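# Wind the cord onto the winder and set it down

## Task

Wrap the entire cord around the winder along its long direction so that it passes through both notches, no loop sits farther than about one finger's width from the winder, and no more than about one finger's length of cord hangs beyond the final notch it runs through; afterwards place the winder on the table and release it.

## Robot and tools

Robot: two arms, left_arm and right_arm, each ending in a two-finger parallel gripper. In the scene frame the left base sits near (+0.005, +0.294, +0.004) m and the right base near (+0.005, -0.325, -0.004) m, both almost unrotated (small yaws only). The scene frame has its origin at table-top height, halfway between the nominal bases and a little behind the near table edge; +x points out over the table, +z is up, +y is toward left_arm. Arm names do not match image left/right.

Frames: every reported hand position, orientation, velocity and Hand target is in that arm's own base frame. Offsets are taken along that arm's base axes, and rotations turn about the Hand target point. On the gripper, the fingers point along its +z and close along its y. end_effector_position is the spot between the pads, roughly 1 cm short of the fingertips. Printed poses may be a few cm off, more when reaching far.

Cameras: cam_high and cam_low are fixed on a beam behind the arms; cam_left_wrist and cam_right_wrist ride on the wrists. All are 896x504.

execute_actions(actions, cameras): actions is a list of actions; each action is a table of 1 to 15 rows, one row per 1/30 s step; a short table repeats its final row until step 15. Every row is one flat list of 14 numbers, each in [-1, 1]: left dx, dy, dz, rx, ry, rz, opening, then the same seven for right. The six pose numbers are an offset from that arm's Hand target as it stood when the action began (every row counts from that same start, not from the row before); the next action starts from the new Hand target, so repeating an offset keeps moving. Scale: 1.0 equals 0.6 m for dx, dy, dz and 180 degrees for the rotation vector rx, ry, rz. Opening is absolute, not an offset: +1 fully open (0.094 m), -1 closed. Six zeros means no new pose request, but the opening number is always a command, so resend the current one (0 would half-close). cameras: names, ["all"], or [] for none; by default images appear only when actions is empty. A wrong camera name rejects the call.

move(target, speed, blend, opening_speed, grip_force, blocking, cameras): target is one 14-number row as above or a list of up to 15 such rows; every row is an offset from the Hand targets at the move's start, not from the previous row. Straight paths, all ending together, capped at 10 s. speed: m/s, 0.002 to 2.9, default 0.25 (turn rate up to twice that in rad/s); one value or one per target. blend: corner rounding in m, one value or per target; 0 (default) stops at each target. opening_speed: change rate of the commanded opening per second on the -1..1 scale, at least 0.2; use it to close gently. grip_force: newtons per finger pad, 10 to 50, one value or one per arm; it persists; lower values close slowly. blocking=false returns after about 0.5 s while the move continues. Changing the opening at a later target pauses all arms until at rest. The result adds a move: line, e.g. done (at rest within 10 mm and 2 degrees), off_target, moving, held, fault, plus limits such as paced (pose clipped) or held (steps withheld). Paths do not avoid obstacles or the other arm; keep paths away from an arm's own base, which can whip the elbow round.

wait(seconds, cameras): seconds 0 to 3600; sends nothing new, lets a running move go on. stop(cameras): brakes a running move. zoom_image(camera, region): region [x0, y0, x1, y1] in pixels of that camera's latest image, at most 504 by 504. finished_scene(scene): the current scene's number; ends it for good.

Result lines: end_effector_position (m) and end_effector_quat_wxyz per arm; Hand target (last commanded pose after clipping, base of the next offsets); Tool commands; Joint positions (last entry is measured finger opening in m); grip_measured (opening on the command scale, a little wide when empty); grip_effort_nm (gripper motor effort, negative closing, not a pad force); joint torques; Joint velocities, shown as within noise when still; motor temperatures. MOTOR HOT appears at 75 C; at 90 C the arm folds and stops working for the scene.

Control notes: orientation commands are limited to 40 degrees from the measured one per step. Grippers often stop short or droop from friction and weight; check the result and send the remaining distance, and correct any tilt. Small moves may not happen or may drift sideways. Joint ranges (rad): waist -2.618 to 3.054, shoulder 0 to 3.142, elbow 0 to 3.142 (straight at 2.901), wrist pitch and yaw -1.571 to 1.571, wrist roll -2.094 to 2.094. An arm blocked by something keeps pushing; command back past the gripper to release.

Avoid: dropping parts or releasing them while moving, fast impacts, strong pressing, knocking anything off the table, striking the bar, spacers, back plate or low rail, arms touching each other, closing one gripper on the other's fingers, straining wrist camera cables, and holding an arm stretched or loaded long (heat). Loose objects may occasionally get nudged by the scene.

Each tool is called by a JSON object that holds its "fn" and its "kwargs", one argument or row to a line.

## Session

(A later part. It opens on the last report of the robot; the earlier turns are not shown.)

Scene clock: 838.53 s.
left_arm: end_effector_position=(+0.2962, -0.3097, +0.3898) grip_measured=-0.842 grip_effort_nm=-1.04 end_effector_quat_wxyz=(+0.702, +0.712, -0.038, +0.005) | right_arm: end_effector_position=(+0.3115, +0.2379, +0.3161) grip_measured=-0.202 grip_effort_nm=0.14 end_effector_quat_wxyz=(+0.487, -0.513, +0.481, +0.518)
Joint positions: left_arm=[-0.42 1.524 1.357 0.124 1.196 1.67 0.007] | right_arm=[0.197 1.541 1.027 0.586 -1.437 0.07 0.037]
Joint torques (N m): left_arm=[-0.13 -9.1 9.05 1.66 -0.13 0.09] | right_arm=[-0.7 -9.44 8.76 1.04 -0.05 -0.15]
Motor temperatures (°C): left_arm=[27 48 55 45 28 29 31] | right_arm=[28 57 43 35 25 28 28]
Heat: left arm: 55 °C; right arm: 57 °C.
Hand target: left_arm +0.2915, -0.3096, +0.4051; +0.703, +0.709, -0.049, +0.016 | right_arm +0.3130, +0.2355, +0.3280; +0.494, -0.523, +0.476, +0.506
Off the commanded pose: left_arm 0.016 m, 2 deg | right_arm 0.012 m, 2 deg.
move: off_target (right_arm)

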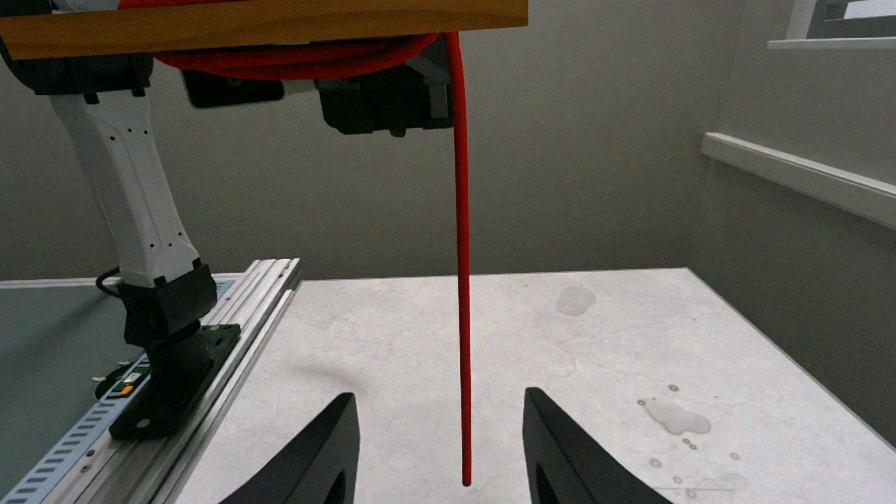

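{"fn": "move", "kwargs": {
  "target": [
    [0,0,0,0,0,0,-0.9,0.0025,0.0442,-0.1767,0,0,0,-0.2],
    [0,0,0,0,0,0,-0.9,0.0025,0.1408,-0.1767,0,0,0,-0.2],
    [0,0,0,0,0,0,-0.9,0.0025,0.1408,-0.1767,0,0,0,-0.897]
  ],
  "speed": [0.3,0.2,0.2],
  "blend": [0.02,0,0],
  "cameras": ["cam_right_wrist"]
}}

Scene clock: 855.87 s.
left_arm: end_effector_position=(+0.2962, -0.3097, +0.3898) grip_measured=-0.842 grip_effort_nm=-1.04 end_effector_quat_wxyz=(+0.702, +0.712, -0.038, +0.005) | right_arm: end_effector_position=(+0.3089, +0.3140, +0.2123) grip_measured=-0.895 grip_effort_nm=-0.08 end_effector_quat_wxyz=(-0.475, +0.516, -0.494, -0.513)
Joint positions: left_arm=[-0.42 1.524 1.357 0.124 1.196 1.67 0.007] | right_arm=[0.414 1.773 0.89 0.821 -1.216 -0.043 0.005]
Joint torques (N m): left_arm=[-0.12 -9.1 9.06 1.66 -0.13 0.09] | right_arm=[0.69 -8.39 7.88 1.95 0.12 0.11]
Motor temperatures (°C): left_arm=[27 48 56 44 28 29 31] | right_arm=[28 56 46 33 25 28 28]
Heat: left arm: 56 °C; right arm: 56 °C.
Hand target: left_arm +0.2915, -0.3096, +0.4051; +0.703, +0.709, -0.049, +0.016 | right_arm +0.3145, +0.3200, +0.2220; -0.494, +0.523, -0.476, -0.506
Off the commanded pose: left_arm 0.016 m, 2 deg | right_arm 0.013 m, 3 deg.
move: off_target (right_arm); target 3's new opening was sent with right_arm's hand 0.013 m and 3 deg from that target

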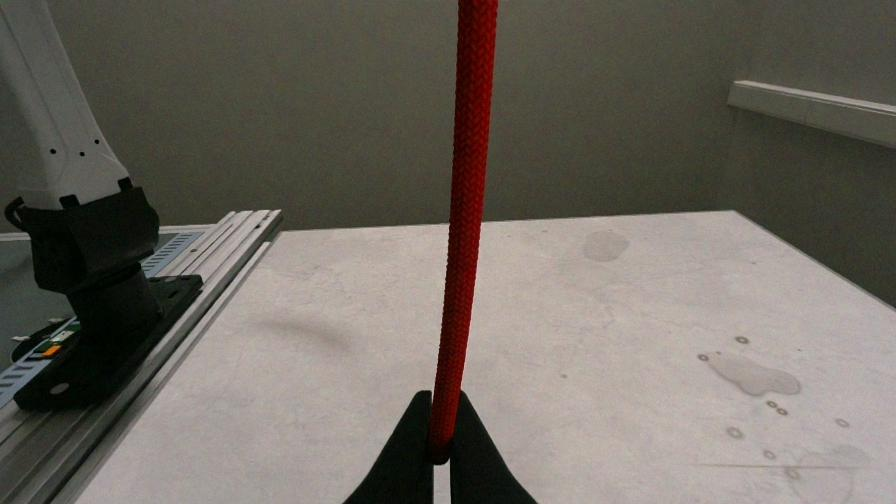

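{"fn": "move", "kwargs": {
  "target": [
    [0,0,0,0,0,0,-0.9,0,0,0,0,0,0,-0.6],
    [0,0,0,0,0,0,-0.9,0,0,0.03,0,0,0,-0.6],
    [0,0,0,0,0,0,-0.9,0,0,0.03,0,0,0,-0.897],
    [0,0,0,0,0,0,-0.9,-0.1242,0,0.0683,0,0,0,-0.897],
    [0,0,0,0,0,0,-0.9,-0.2025,0,0.14,0,0,0,-0.897],
    [0,0,0,0,0,0,-0.9,-0.2442,0,0.235,0,0,0,-0.897],
    [0,0,0,0,0,0,-0.9,-0.2375,0,0.3,0,0,0,-0.897]
  ],
  "speed": [0.1,0.1,0.1,0.2,0.2,0.2,0.2],
  "blend": [0,0,0,0.015,0.015,0.015,0],
  "cameras": ["cam_right_wrist","cam_left_wrist","cam_low"]
}}

Scene clock: 866.47 s.
left_arm: end_effector_position=(+0.2957, -0.3101, +0.3898) grip_measured=-0.842 grip_effort_nm=-1.04 end_effector_quat_wxyz=(+0.702, +0.712, -0.038, +0.004) | right_arm: end_effector_position=(+0.1706, +0.3174, +0.3959) grip_measured=-0.895 grip_effort_nm=-0.06 end_effector_quat_wxyz=(+0.490, -0.520, +0.475, +0.514)
Joint positions: left_arm=[-0.422 1.524 1.357 0.124 1.196 1.67 0.007] | right_arm=[0.667 1.138 1.059 0.093 -0.972 -0.009 0.005]
Joint torques (N m): left_arm=[0.01 -9.11 9.06 1.66 -0.13 0.09] | right_arm=[0.66 -3.67 9.2 1.27 0.15 -0.14]
Motor temperatures (°C): left_arm=[27 49 56 44 28 29 31] | right_arm=[28 56 47 34 25 28 28]
Heat: left arm: 56 °C; right arm: 56 °C.
Hand target: left_arm +0.2914, -0.3096, +0.4051; +0.703, +0.709, -0.049, +0.016 | right_arm +0.1720, +0.3199, +0.4020; +0.494, -0.523, +0.476, +0.506
Off the commanded pose: left_arm 0.016 m, 2 deg | right_arm 0.007 m, 1 deg.
move: done; target 3's new opening was sent with right_arm's hand 0.017 m and 2 deg from that target
Images, in order (width x height): cam_low 896x504, cam_left_wrist 896x504, cam_right_wrist 896x504.

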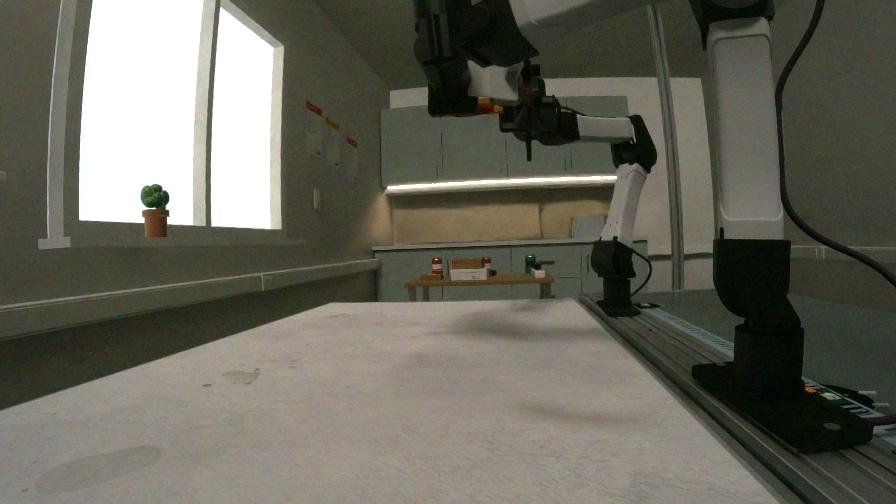

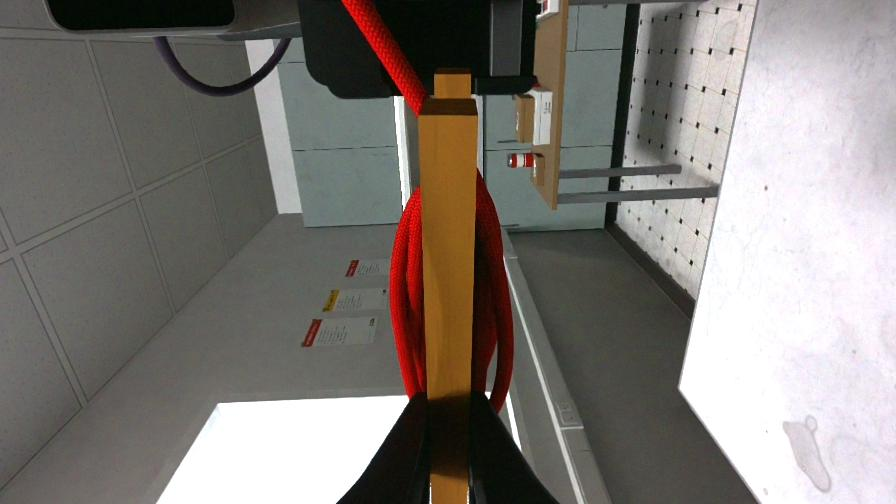

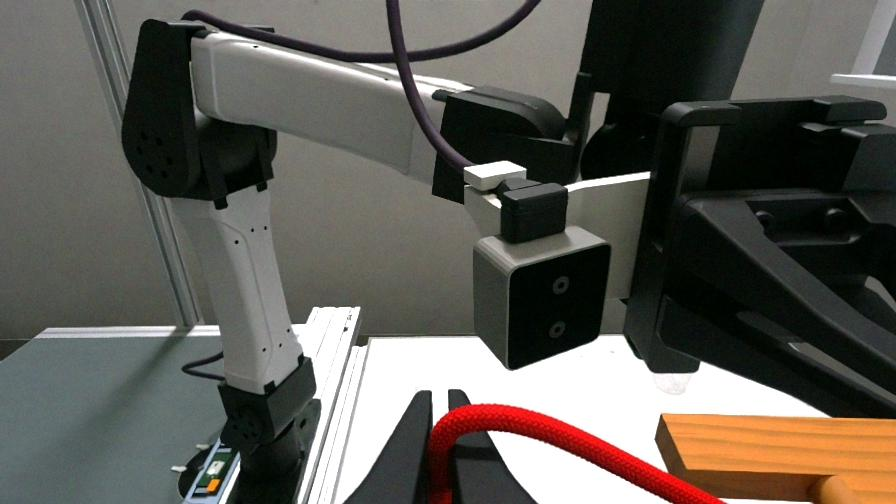

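{"fn": "move", "kwargs": {
  "target": [
    [0,0,0,0,0,0,-0.9,0.0283,0,0.0567,0,0,0,-0.897],
    [0,0,0,0,0,0,-0.9,0.0983,-0.0033,0.09,0,0,0,-0.897],
    [0,0,0,0,0,0,-0.9,0.1533,-0.01,0.0833,0,0,0,-0.897],
    [0,0,0,0,0,0,-0.9,0.175,-0.01,0.07,0,0,0,-0.897]
  ],
  "speed": 0.15,
  "blend": [0.01,0.01,0.005,0],
  "cameras": ["all"]
}}

Scene clock: 873.50 s.
left_arm: end_effector_position=(+0.3009, -0.3096, +0.3932) grip_measured=-0.842 grip_effort_nm=-1.04 end_effector_quat_wxyz=(+0.702, +0.711, -0.028, +0.014) | right_arm: end_effector_position=(+0.2660, +0.3164, +0.4370) grip_measured=-0.895 grip_effort_nm=-0.06 end_effector_quat_wxyz=(-0.477, +0.524, -0.475, -0.522)
Joint positions: left_arm=[-0.419 1.524 1.366 0.124 1.17 1.661 0.007] | right_arm=[0.469 1.485 1.487 -0.002 -1.195 -0.005 0.005]
Joint torques (N m): left_arm=[-0.2 -9.02 8.49 1.67 0.15 0.1] | right_arm=[-1.36 -6.48 9.37 1.3 0.14 -0.19]
Motor temperatures (°C): left_arm=[27 49 57 44 28 29 31] | right_arm=[28 55 49 33 25 28 28]
Heat: left arm: 57 °C; right arm: 55 °C.
Hand target: left_arm +0.2915, -0.3096, +0.4051; +0.703, +0.709, -0.049, +0.016 | right_arm +0.2770, +0.3140, +0.4440; -0.494, +0.523, -0.476, -0.506
Off the commanded pose: left_arm 0.015 m, 2 deg | right_arm 0.013 m, 3 deg.
move: off_target (right_arm)

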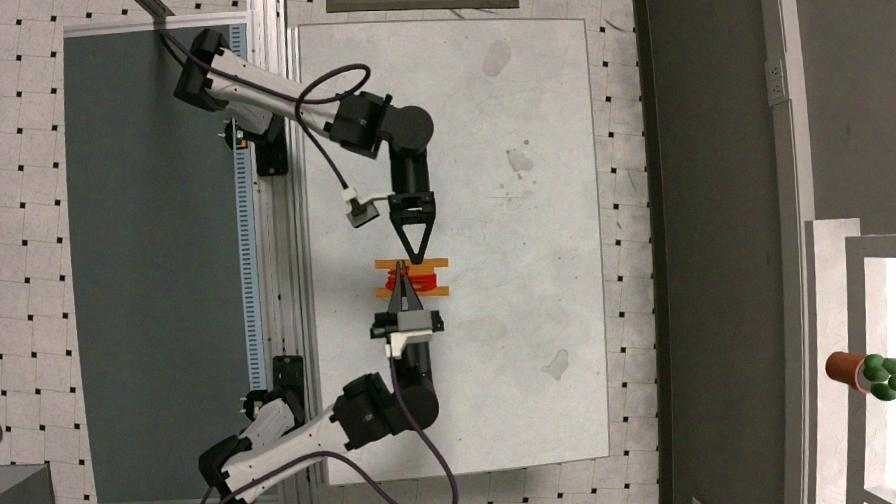

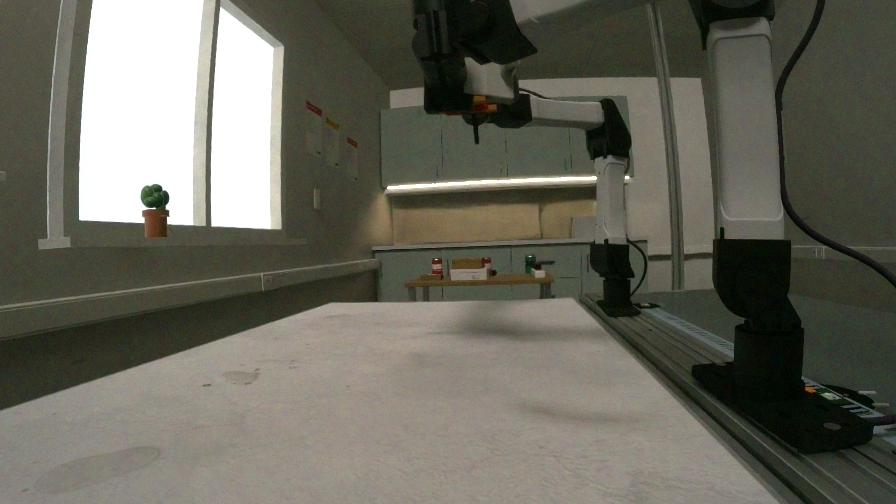

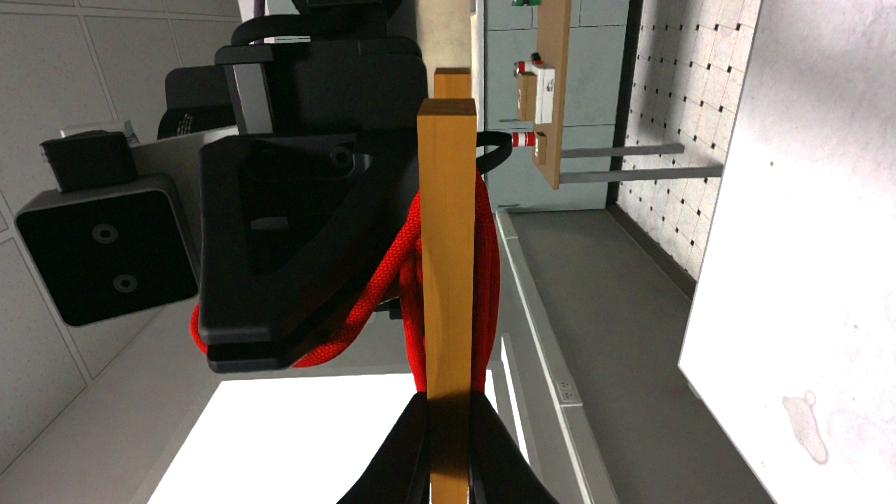

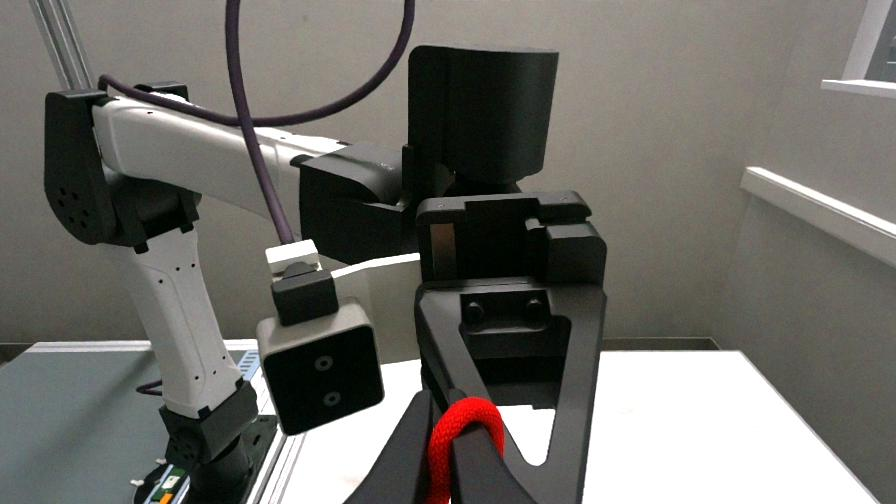

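{"fn": "move", "kwargs": {
  "target": [
    [0,0,0,0,0,0,-0.9,0,0,0,0,0,0,-0.7],
    [0,0,0,0,0,0,-0.9,0.045,0,0.1167,0,0,0,-0.7]
  ],
  "speed": [0.1,0.12],
  "cameras": ["cam_right_wrist","cam_left_wrist","cam_high"]
}}

Scene clock: 884.33 s.
left_arm: end_effector_position=(+0.3008, -0.3096, +0.3930) grip_measured=-0.842 grip_effort_nm=-1.05 end_effector_quat_wxyz=(+0.702, +0.711, -0.031, +0.017) | right_arm: end_effector_position=(+0.2999, +0.3155, +0.5138) grip_measured=-0.702 grip_effort_nm=0.14 end_effector_quat_wxyz=(+0.495, -0.519, +0.473, +0.511)
Joint positions: left_arm=[-0.419 1.524 1.366 0.123 1.17 1.672 0.007] | right_arm=[0.428 1.699 2.018 -0.284 -1.205 0.003 0.014]
Joint torques (N m): left_arm=[-0.2 -9.03 8.5 1.68 0.15 0.09] | right_arm=[-0.77 -7.95 8.05 1.14 -0.08 -0.15]
Motor temperatures (°C): left_arm=[27 49 59 44 28 29 31] | right_arm=[28 53 49 33 25 28 28]
Heat: left arm: 59 °C; right arm: 53 °C.
Hand target: left_arm +0.2915, -0.3096, +0.4051; +0.703, +0.709, -0.049, +0.016 | right_arm +0.3040, +0.3140, +0.5140; +0.494, -0.523, +0.476, +0.506
Off the commanded pose: left_arm 0.015 m, 2 deg | right_arm 0.004 m, 1 deg.
move: done
Images, in order (width x height): cam_high 896x504, cam_left_wrist 896x504, cam_right_wrist 896x504.

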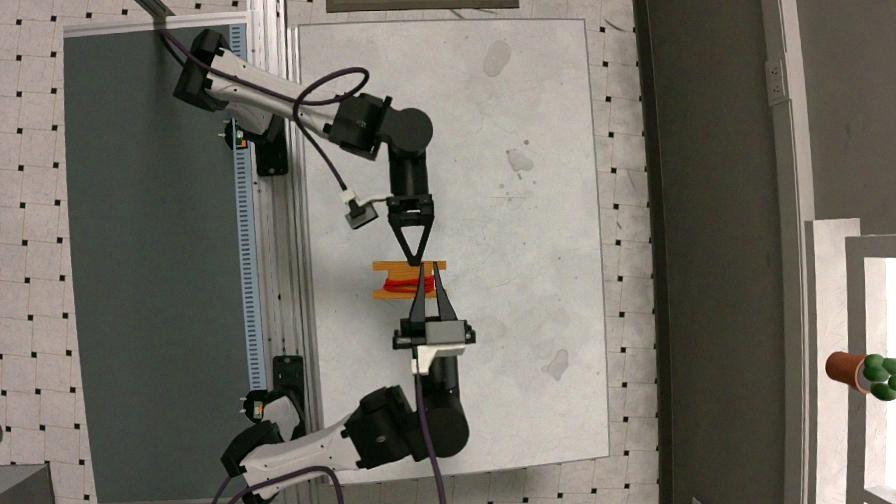

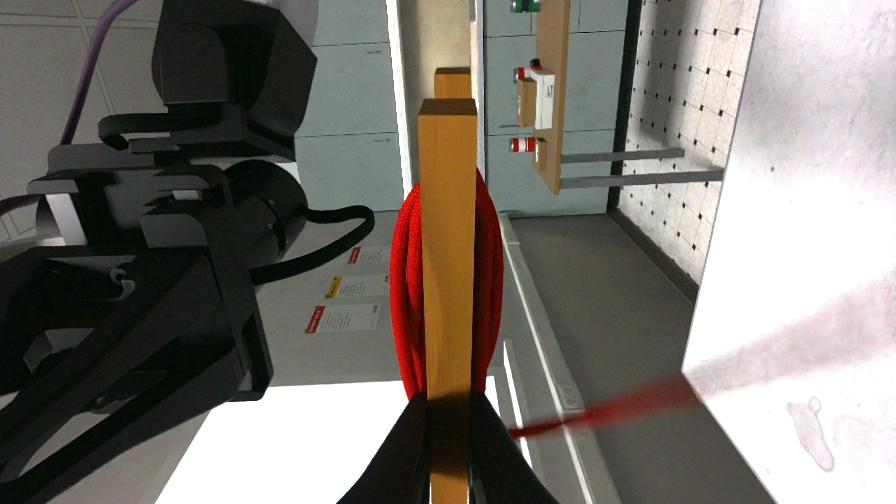

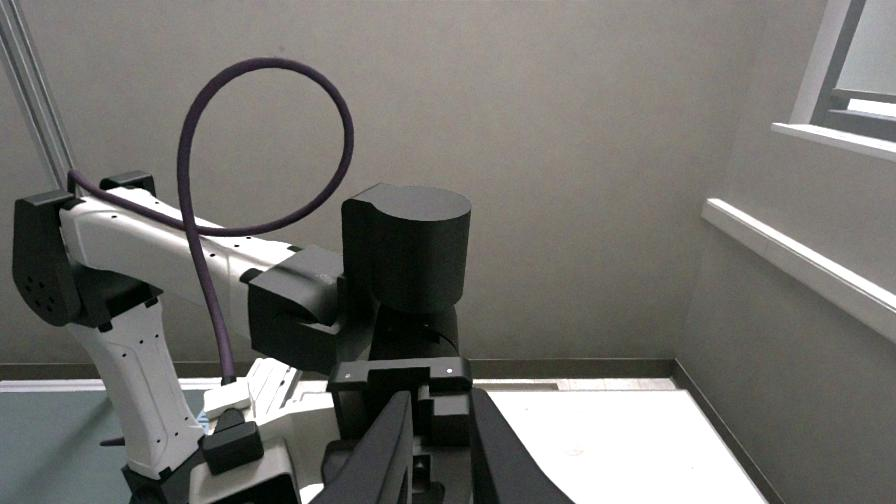

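{"fn": "wait", "kwargs": {
  "seconds": 0.8,
  "cameras": ["cam_high","cam_low","cam_left_wrist"]
}}

{"fn": "zoom_image", "kwargs": {
  "camera": "cam_high",
  "region": [370, 250, 450, 305]
}}

{"fn": "zoom_image", "kwargs": {
  "camera": "cam_low",
  "region": [400, 80, 520, 230]
}}

Scene clock: 887.10 s.
left_arm: end_effector_position=(+0.3008, -0.3096, +0.3930) grip_measured=-0.842 grip_effort_nm=-1.04 end_effector_quat_wxyz=(+0.702, +0.711, -0.031, +0.017) | right_arm: end_effector_position=(+0.2999, +0.3155, +0.5136) grip_measured=-0.702 grip_effort_nm=0.14 end_effector_quat_wxyz=(+0.494, -0.519, +0.474, +0.512)
Joint positions: left_arm=[-0.419 1.524 1.366 0.123 1.17 1.672 0.007] | right_arm=[0.428 1.699 2.018 -0.285 -1.205 0.003 0.014]
Joint torques (N m): left_arm=[-0.2 -9.02 8.5 1.68 0.15 0.09] | right_arm=[-0.76 -7.95 8.03 1.16 -0.08 -0.15]
Motor temperatures (°C): left_arm=[27 49 60 44 28 29 31] | right_arm=[28 53 50 32 25 28 28]
Heat: left arm: 60 °C; right arm: 53 °C.
Hand target: left_arm +0.2915, -0.3096, +0.4051; +0.703, +0.709, -0.049, +0.016 | right_arm +0.3040, +0.3140, +0.5140; +0.494, -0.523, +0.476, +0.506
Tool commands: left_gripper/opening=-0.9 right_gripper/opening=-0.7
Off the commanded pose: left_arm 0.015 m, 2 deg | right_arm 0.004 m, 1 deg.
wait: 0.80 s; at rest from the start

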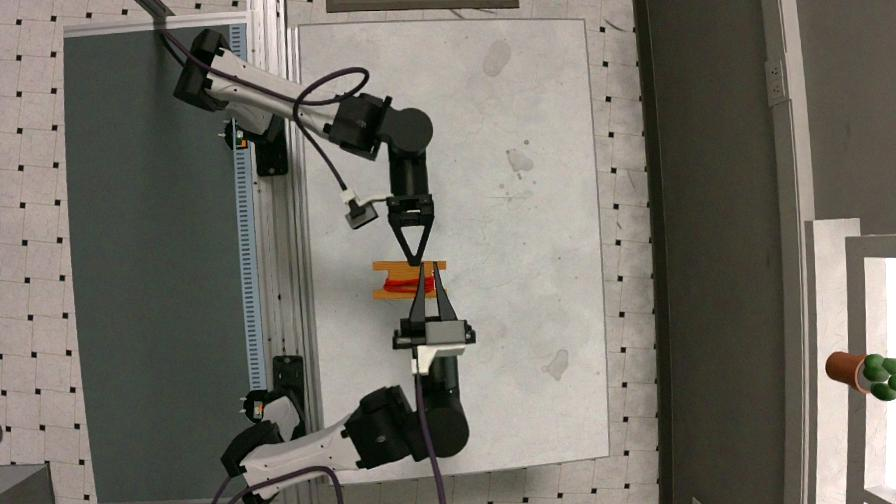

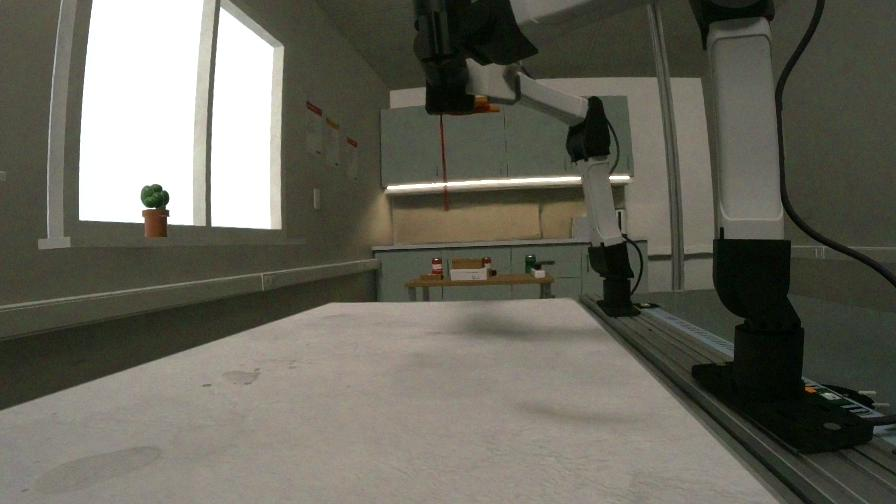

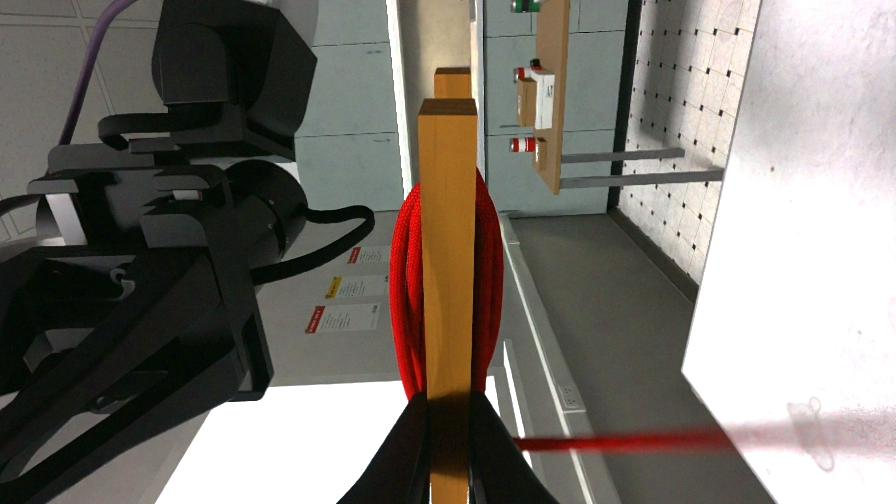

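Scaled by 6.300 from the camera's image (finer frame: 1280x720).

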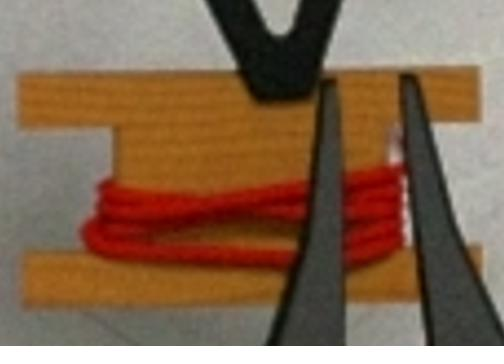

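Scaled by 3.360 from the camera's image (finer frame: 1280x720).

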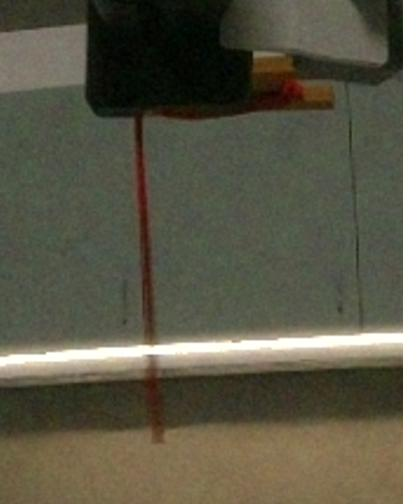

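{"fn": "move", "kwargs": {
  "target": [
    [0,0,0,0,0,0,-0.9,0,-0.1667,0,0,0,0,0.7],
    [-0.0833,0,-0.175,0,0,0,-0.9,0.06,-0.24,-0.2567,-0.2036,0.18,-0.1924,0.7],
    [0,0,-0.4885,0,0,0,-0.9,0.06,-0.24,-0.4233,-0.4071,0.3601,-0.3848,0.7]
  ],
  "speed": [0.35,0.4,0.3],
  "blend": [0.03,0.03,0],
  "cameras": ["all"]
}}

Scene clock: 936.17 s.
left_arm: end_effector_position=(+0.2918, -0.3100, +0.0990) grip_measured=-0.842 grip_effort_nm=-1.04 end_effector_quat_wxyz=(+0.679, +0.734, -0.014, -0.009) | right_arm: end_effector_position=(+0.3437, +0.1727, +0.2727) grip_measured=+0.698 grip_effort_nm=0.14 end_effector_quat_wxyz=(+0.157, -0.056, +0.983, +0.075)
Joint positions: left_arm=[-0.43 2.028 0.705 1.121 1.166 1.762 0.007] | right_arm=[0.459 1.83 2.163 -1.554 -0.015 0.348 0.08]
Joint torques (N m): left_arm=[0.84 -8.14 3.73 3.65 0.36 -0.21] | right_arm=[0.44 -8.73 3.74 0.69 0.19 0.12]
Motor temperatures (°C): left_arm=[27 49 61 46 28 29 31] | right_arm=[28 53 52 31 25 28 27]
Heat: left arm: 61 °C; right arm: 53 °C.
Hand target: left_arm +0.2915, -0.3096, +0.1121; +0.703, +0.709, -0.049, +0.016 | right_arm +0.3400, +0.1700, +0.2600; +0.001, -0.048, +0.999, +0.000
Off the commanded pose: left_arm 0.013 m, 6 deg | right_arm 0.013 m, 20 deg.
joint sent to its limit (right arm) — joint 4 (wrist pitch), lower limit. The joint targets are off in orientation, not in position.
move: off_target (left_arm, right_arm)

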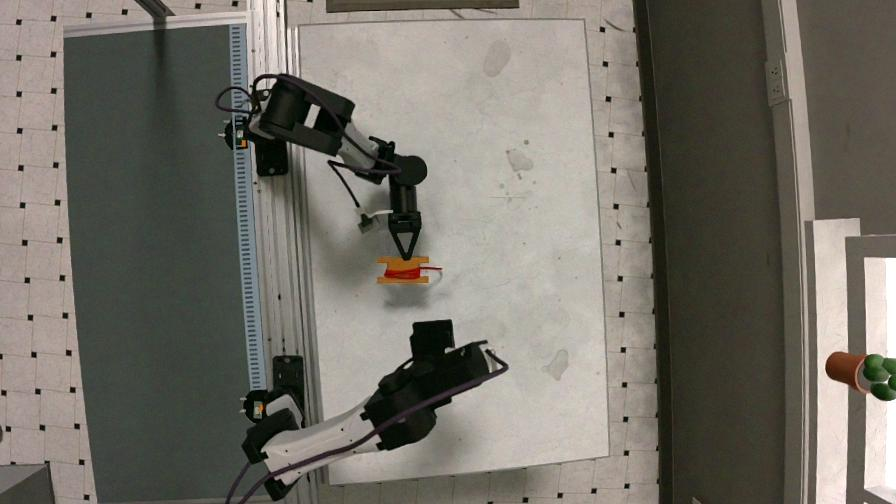

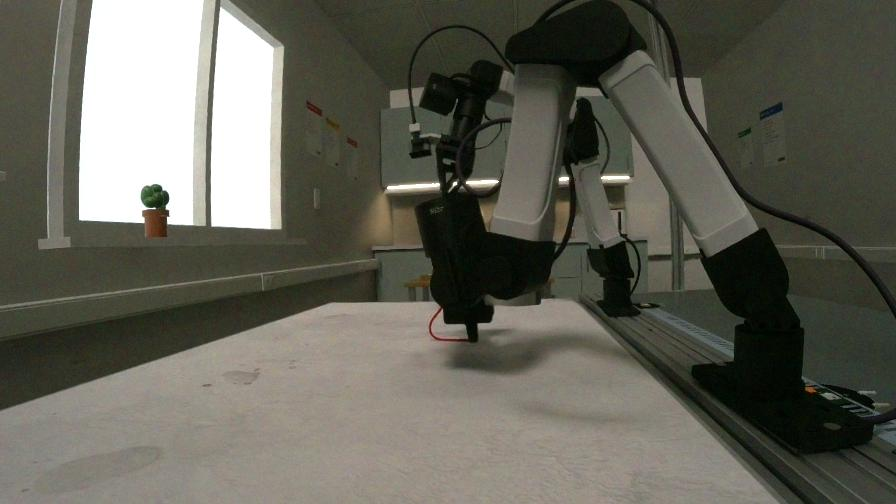

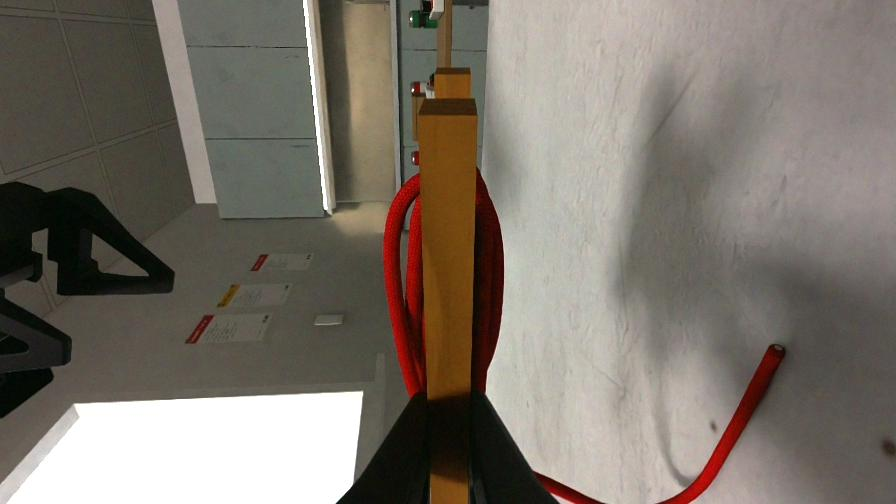

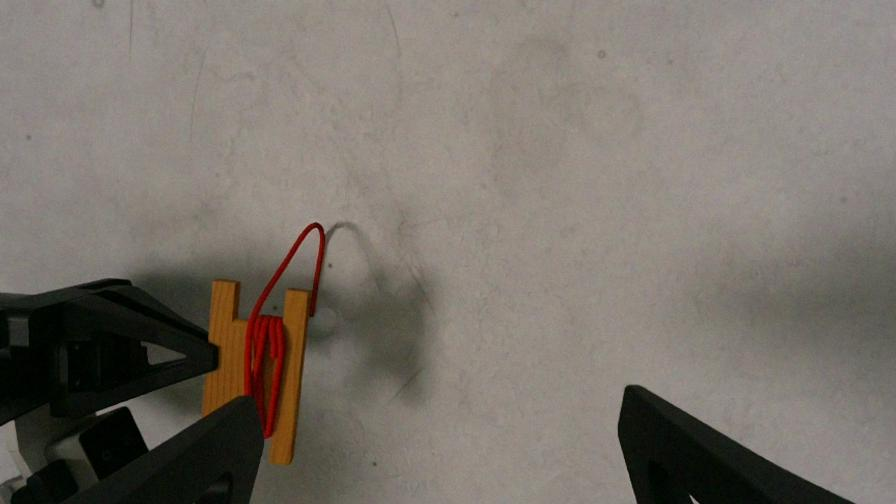

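{"fn": "move", "kwargs": {
  "target": [
    [0,0,0,0,0,0,-0.9,-0.0583,0.2377,-0.1,0,0,0,0.7],
    [0,0,0,0,0,0,-0.9,-0.0583,0.2377,-0.25,0,0,0,0.7]
  ],
  "speed": [0.3,0.15],
  "blend": [0.01,0],
  "cameras": ["cam_right_wrist","cam_left_wrist"]
}}

Scene clock: 943.47 s.
left_arm: end_effector_position=(+0.2916, -0.3099, +0.0920) grip_measured=-0.842 grip_effort_nm=-1.04 end_effector_quat_wxyz=(+0.676, +0.737, -0.002, -0.021) | right_arm: end_effector_position=(+0.3043, +0.3141, +0.1244) grip_measured=+0.698 grip_effort_nm=0.14 end_effector_quat_wxyz=(+0.010, -0.058, +0.998, +0.010)
Joint positions: left_arm=[-0.43 2.049 0.705 1.126 1.166 1.742 0.007] | right_arm=[0.801 2.239 2.205 -1.51 -0.001 0.684 0.08]
Joint torques (N m): left_arm=[0.81 -9.66 3.59 3.71 0.35 -0.14] | right_arm=[-0.21 -12.88 3.23 0.49 0.06 0.13]
Motor temperatures (°C): left_arm=[27 49 58 54 28 29 31] | right_arm=[28 54 50 30 25 28 27]
Heat: left arm: 58 °C; right arm: 54 °C.
Hand target: left_arm +0.2915, -0.3096, +0.1120; +0.703, +0.709, -0.049, +0.016 | right_arm +0.3050, +0.3127, +0.1101; +0.001, -0.048, +0.999, +0.000
Off the commanded pose: left_arm 0.020 m, 8 deg | right_arm 0.015 m, 2 deg.
move: off_target (right_arm)
Images, in order (width x height): cam_left_wrist 896x504, cam_right_wrist 896x504.

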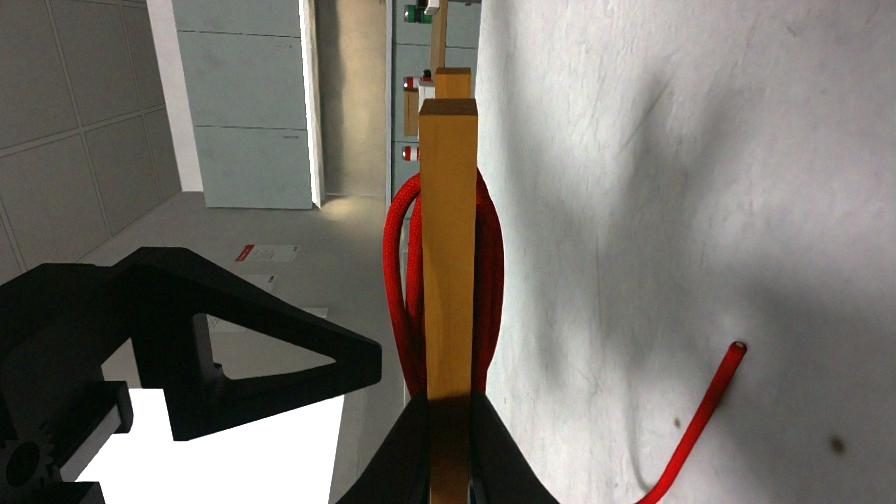

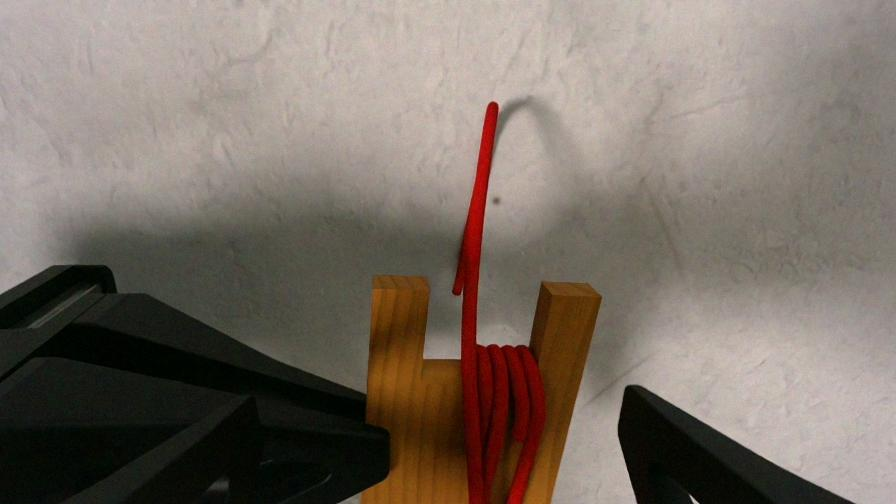

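{"fn": "move", "kwargs": {
  "target": [
    [0,0,0,0,0,0,-0.9,0.005,-0.01,-0.027,0,0,0,0.7],
    [0,0,0,0,0,0,-0.9,0.005,-0.01,-0.027,0,0,0,0.12]
  ],
  "speed": [0.1,0.1],
  "cameras": ["cam_right_wrist"]
}}

Scene clock: 951.10 s.
left_arm: end_effector_position=(+0.2886, -0.3081, +0.0828) grip_measured=-0.843 grip_effort_nm=-1.04 end_effector_quat_wxyz=(+0.672, +0.740, +0.005, -0.029) | right_arm: end_effector_position=(+0.3033, +0.3122, +0.1048) grip_measured=+0.122 grip_effort_nm=-0.06 end_effector_quat_wxyz=(+0.003, -0.054, +0.998, +0.013)
Joint positions: left_arm=[-0.429 2.068 0.693 1.134 1.167 1.744 0.007] | right_arm=[0.794 2.219 2.093 -1.424 -0.015 0.687 0.053]
Joint torques (N m): left_arm=[0.69 -11.18 4.23 3.71 0.35 -0.11] | right_arm=[-0.88 -12.98 4.04 0.42 0.2 -0.01]
Motor temperatures (°C): left_arm=[27 51 56 60 28 29 31] | right_arm=[28 57 49 30 25 28 27]
Heat: left arm: 60 °C; right arm: 57 °C.
Hand target: left_arm +0.2914, -0.3096, +0.1119; +0.703, +0.709, -0.049, +0.015 | right_arm +0.3080, +0.3066, +0.0937; +0.001, -0.048, +0.999, +0.000
Off the commanded pose: left_arm 0.029 m, 9 deg | right_arm 0.013 m, 2 deg.
move: off_target (right_arm); target 2's new opening was sent with right_arm's hand 0.019 m and 2 deg from that target

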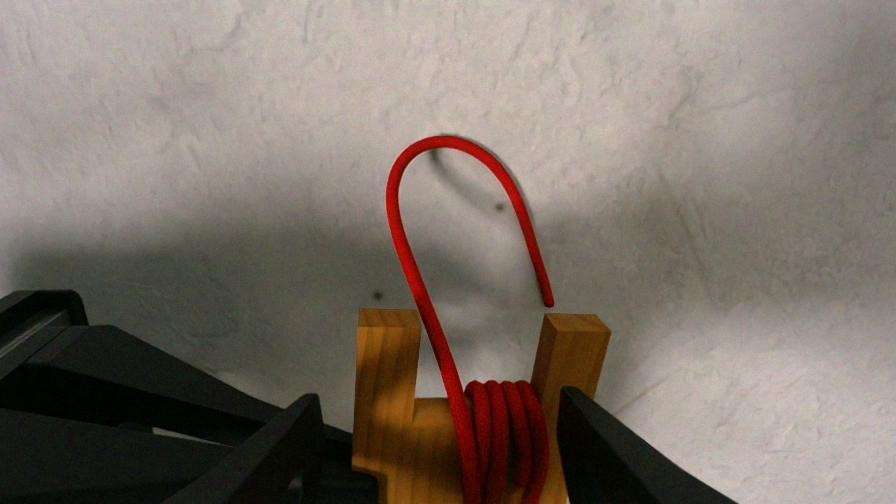

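{"fn": "move", "kwargs": {
  "target": [
    [0,0,0,0,0,0,-0.9,0,0,0,0,0,0,0.7],
    [0,0,0,0,0,0,-0.9,0.0067,-0.0143,-0.025,0,0,0,0.7],
    [0,0,0,0,0,0,-0.9,0.0067,-0.0143,-0.025,0,0,0,0.12]
  ],
  "speed": [0.1,0.1,0.1],
  "cameras": ["cam_right_wrist"]
}}

Scene clock: 956.73 s.
left_arm: end_effector_position=(+0.2868, -0.3083, +0.0834) grip_measured=-0.843 grip_effort_nm=-1.04 end_effector_quat_wxyz=(+0.673, +0.739, +0.001, -0.032) | right_arm: end_effector_position=(+0.3101, +0.3029, +0.0828) grip_measured=+0.223 grip_effort_nm=-0.99 end_effector_quat_wxyz=(-0.001, -0.043, +0.999, +0.006)
Joint positions: left_arm=[-0.43 2.068 0.693 1.135 1.176 1.744 0.007] | right_arm=[0.77 2.219 2.006 -1.35 -0.01 0.684 0.057]
Joint torques (N m): left_arm=[0.77 -11.18 4.21 3.7 0.26 -0.13] | right_arm=[-0.55 -14.74 3.95 0.37 0.16 -0.11]
Motor temperatures (°C): left_arm=[27 51 55 60 28 29 31] | right_arm=[28 57 48 30 25 28 27]
Heat: left arm: 60 °C; right arm: 57 °C.
Hand target: left_arm +0.2914, -0.3096, +0.1119; +0.703, +0.709, -0.049, +0.016 | right_arm +0.3120, +0.2980, +0.0787; +0.001, -0.048, +0.999, +0.000
Off the commanded pose: left_arm 0.029 m, 9 deg | right_arm 0.007 m, 1 deg.
move: done

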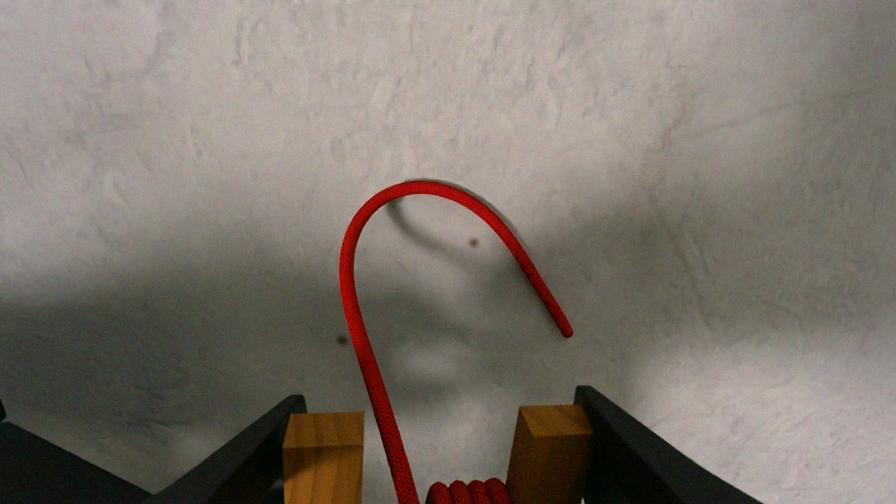

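{"fn": "move", "kwargs": {
  "target": [
    [0,0,0,0,0,0,-0.45,0,0,0,0,0,0,0.12],
    [0,0.1667,-0.045,0,0,0,-0.45,0,0,0,0,0,0,0.12],
    [0,0.22,0.15,0,0,0,-0.45,-0.0667,0.02,0.22,0,0,0,0.12]
  ],
  "speed": [0.1,0.2,0.25],
  "blend": [0,0.01,0],
  "cameras": ["cam_high","cam_right_wrist","cam_low"]
}}

Scene clock: 965.67 s.
left_arm: end_effector_position=(+0.2961, -0.1794, +0.1925) grip_measured=-0.453 grip_effort_nm=0.12 end_effector_quat_wxyz=(+0.705, +0.706, -0.039, +0.053) | right_arm: end_effector_position=(+0.2726, +0.3112, +0.1988) grip_measured=+0.223 grip_effort_nm=-0.99 end_effector_quat_wxyz=(+0.052, -0.056, +0.995, +0.060)
Joint positions: left_arm=[-0.018 1.673 0.611 1.074 1.532 1.69 0.026] | right_arm=[0.847 2.047 2.195 -1.56 -0.01 0.736 0.057]
Joint torques (N m): left_arm=[0.84 -9.35 6.27 1.32 0.37 -0.53] | right_arm=[0.39 -14 7.2 0.38 0.15 0.13]
Motor temperatures (°C): left_arm=[27 52 53 58 28 29 31] | right_arm=[28 58 47 29 25 28 28]
Heat: left arm: 58 °C; right arm: 58 °C.
Hand target: left_arm +0.2914, -0.1776, +0.2020; +0.703, +0.709, -0.049, +0.016 | right_arm +0.2720, +0.3100, +0.2107; +0.001, -0.048, +0.999, +0.000
Off the commanded pose: left_arm 0.011 m, 4 deg | right_arm 0.012 m, 9 deg.
joint sent to its limit (left arm) — joint 5 (wrist yaw), upper limit. The joint targets still meet the commanded pose.
joint sent to its limit (right arm) — joint 4 (wrist pitch), lower limit. The joint targets are off in orientation, not in position.
move: off_target (left_arm, right_arm)
Images, in order (width x height): cam_high 896x504, cam_low 896x504, cam_right_wrist 896x504.

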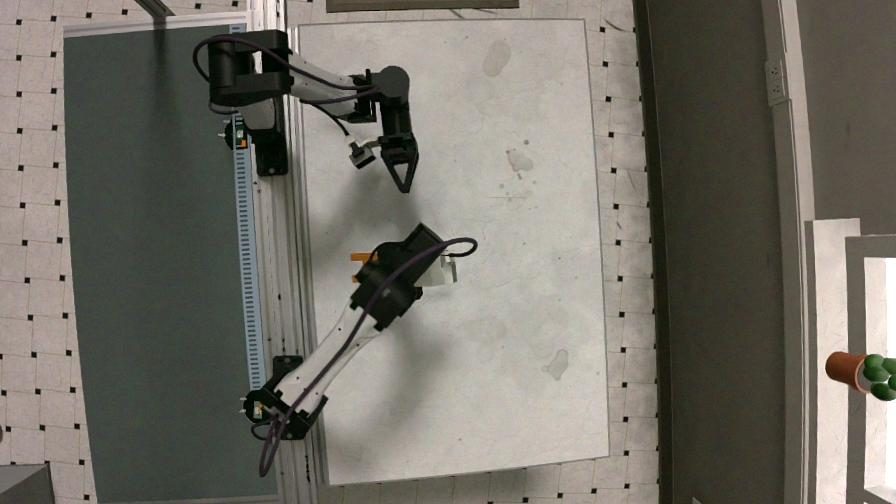

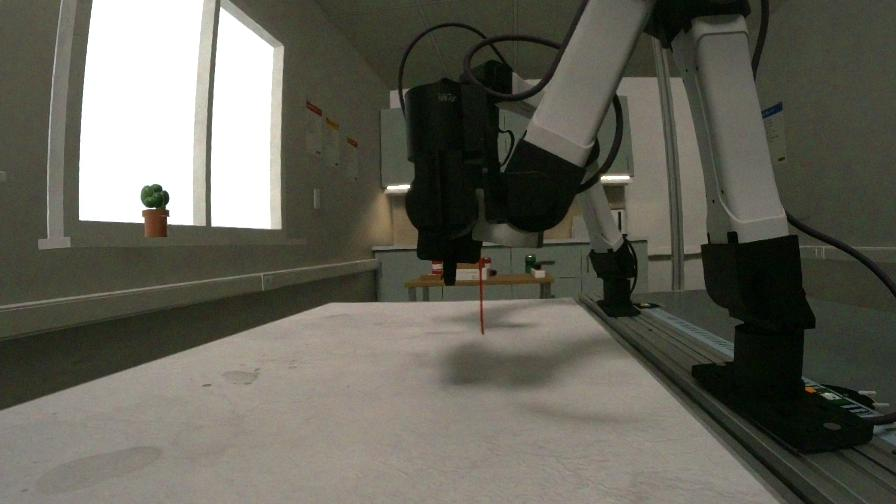

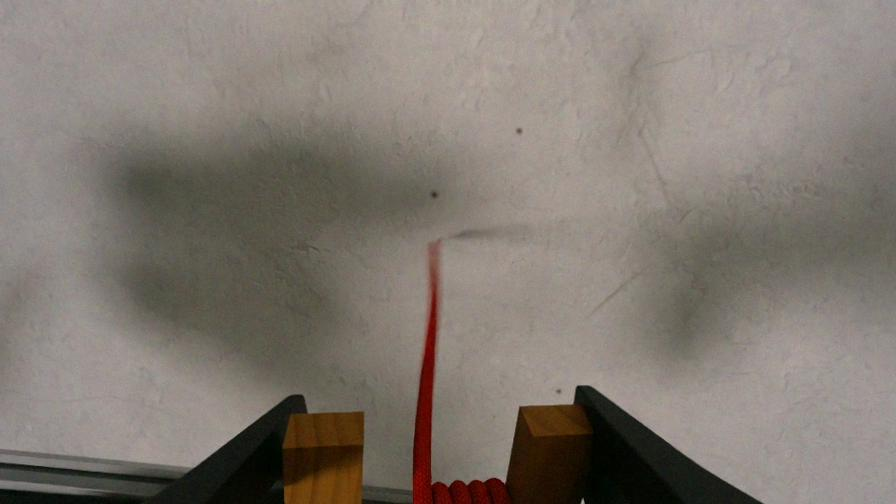

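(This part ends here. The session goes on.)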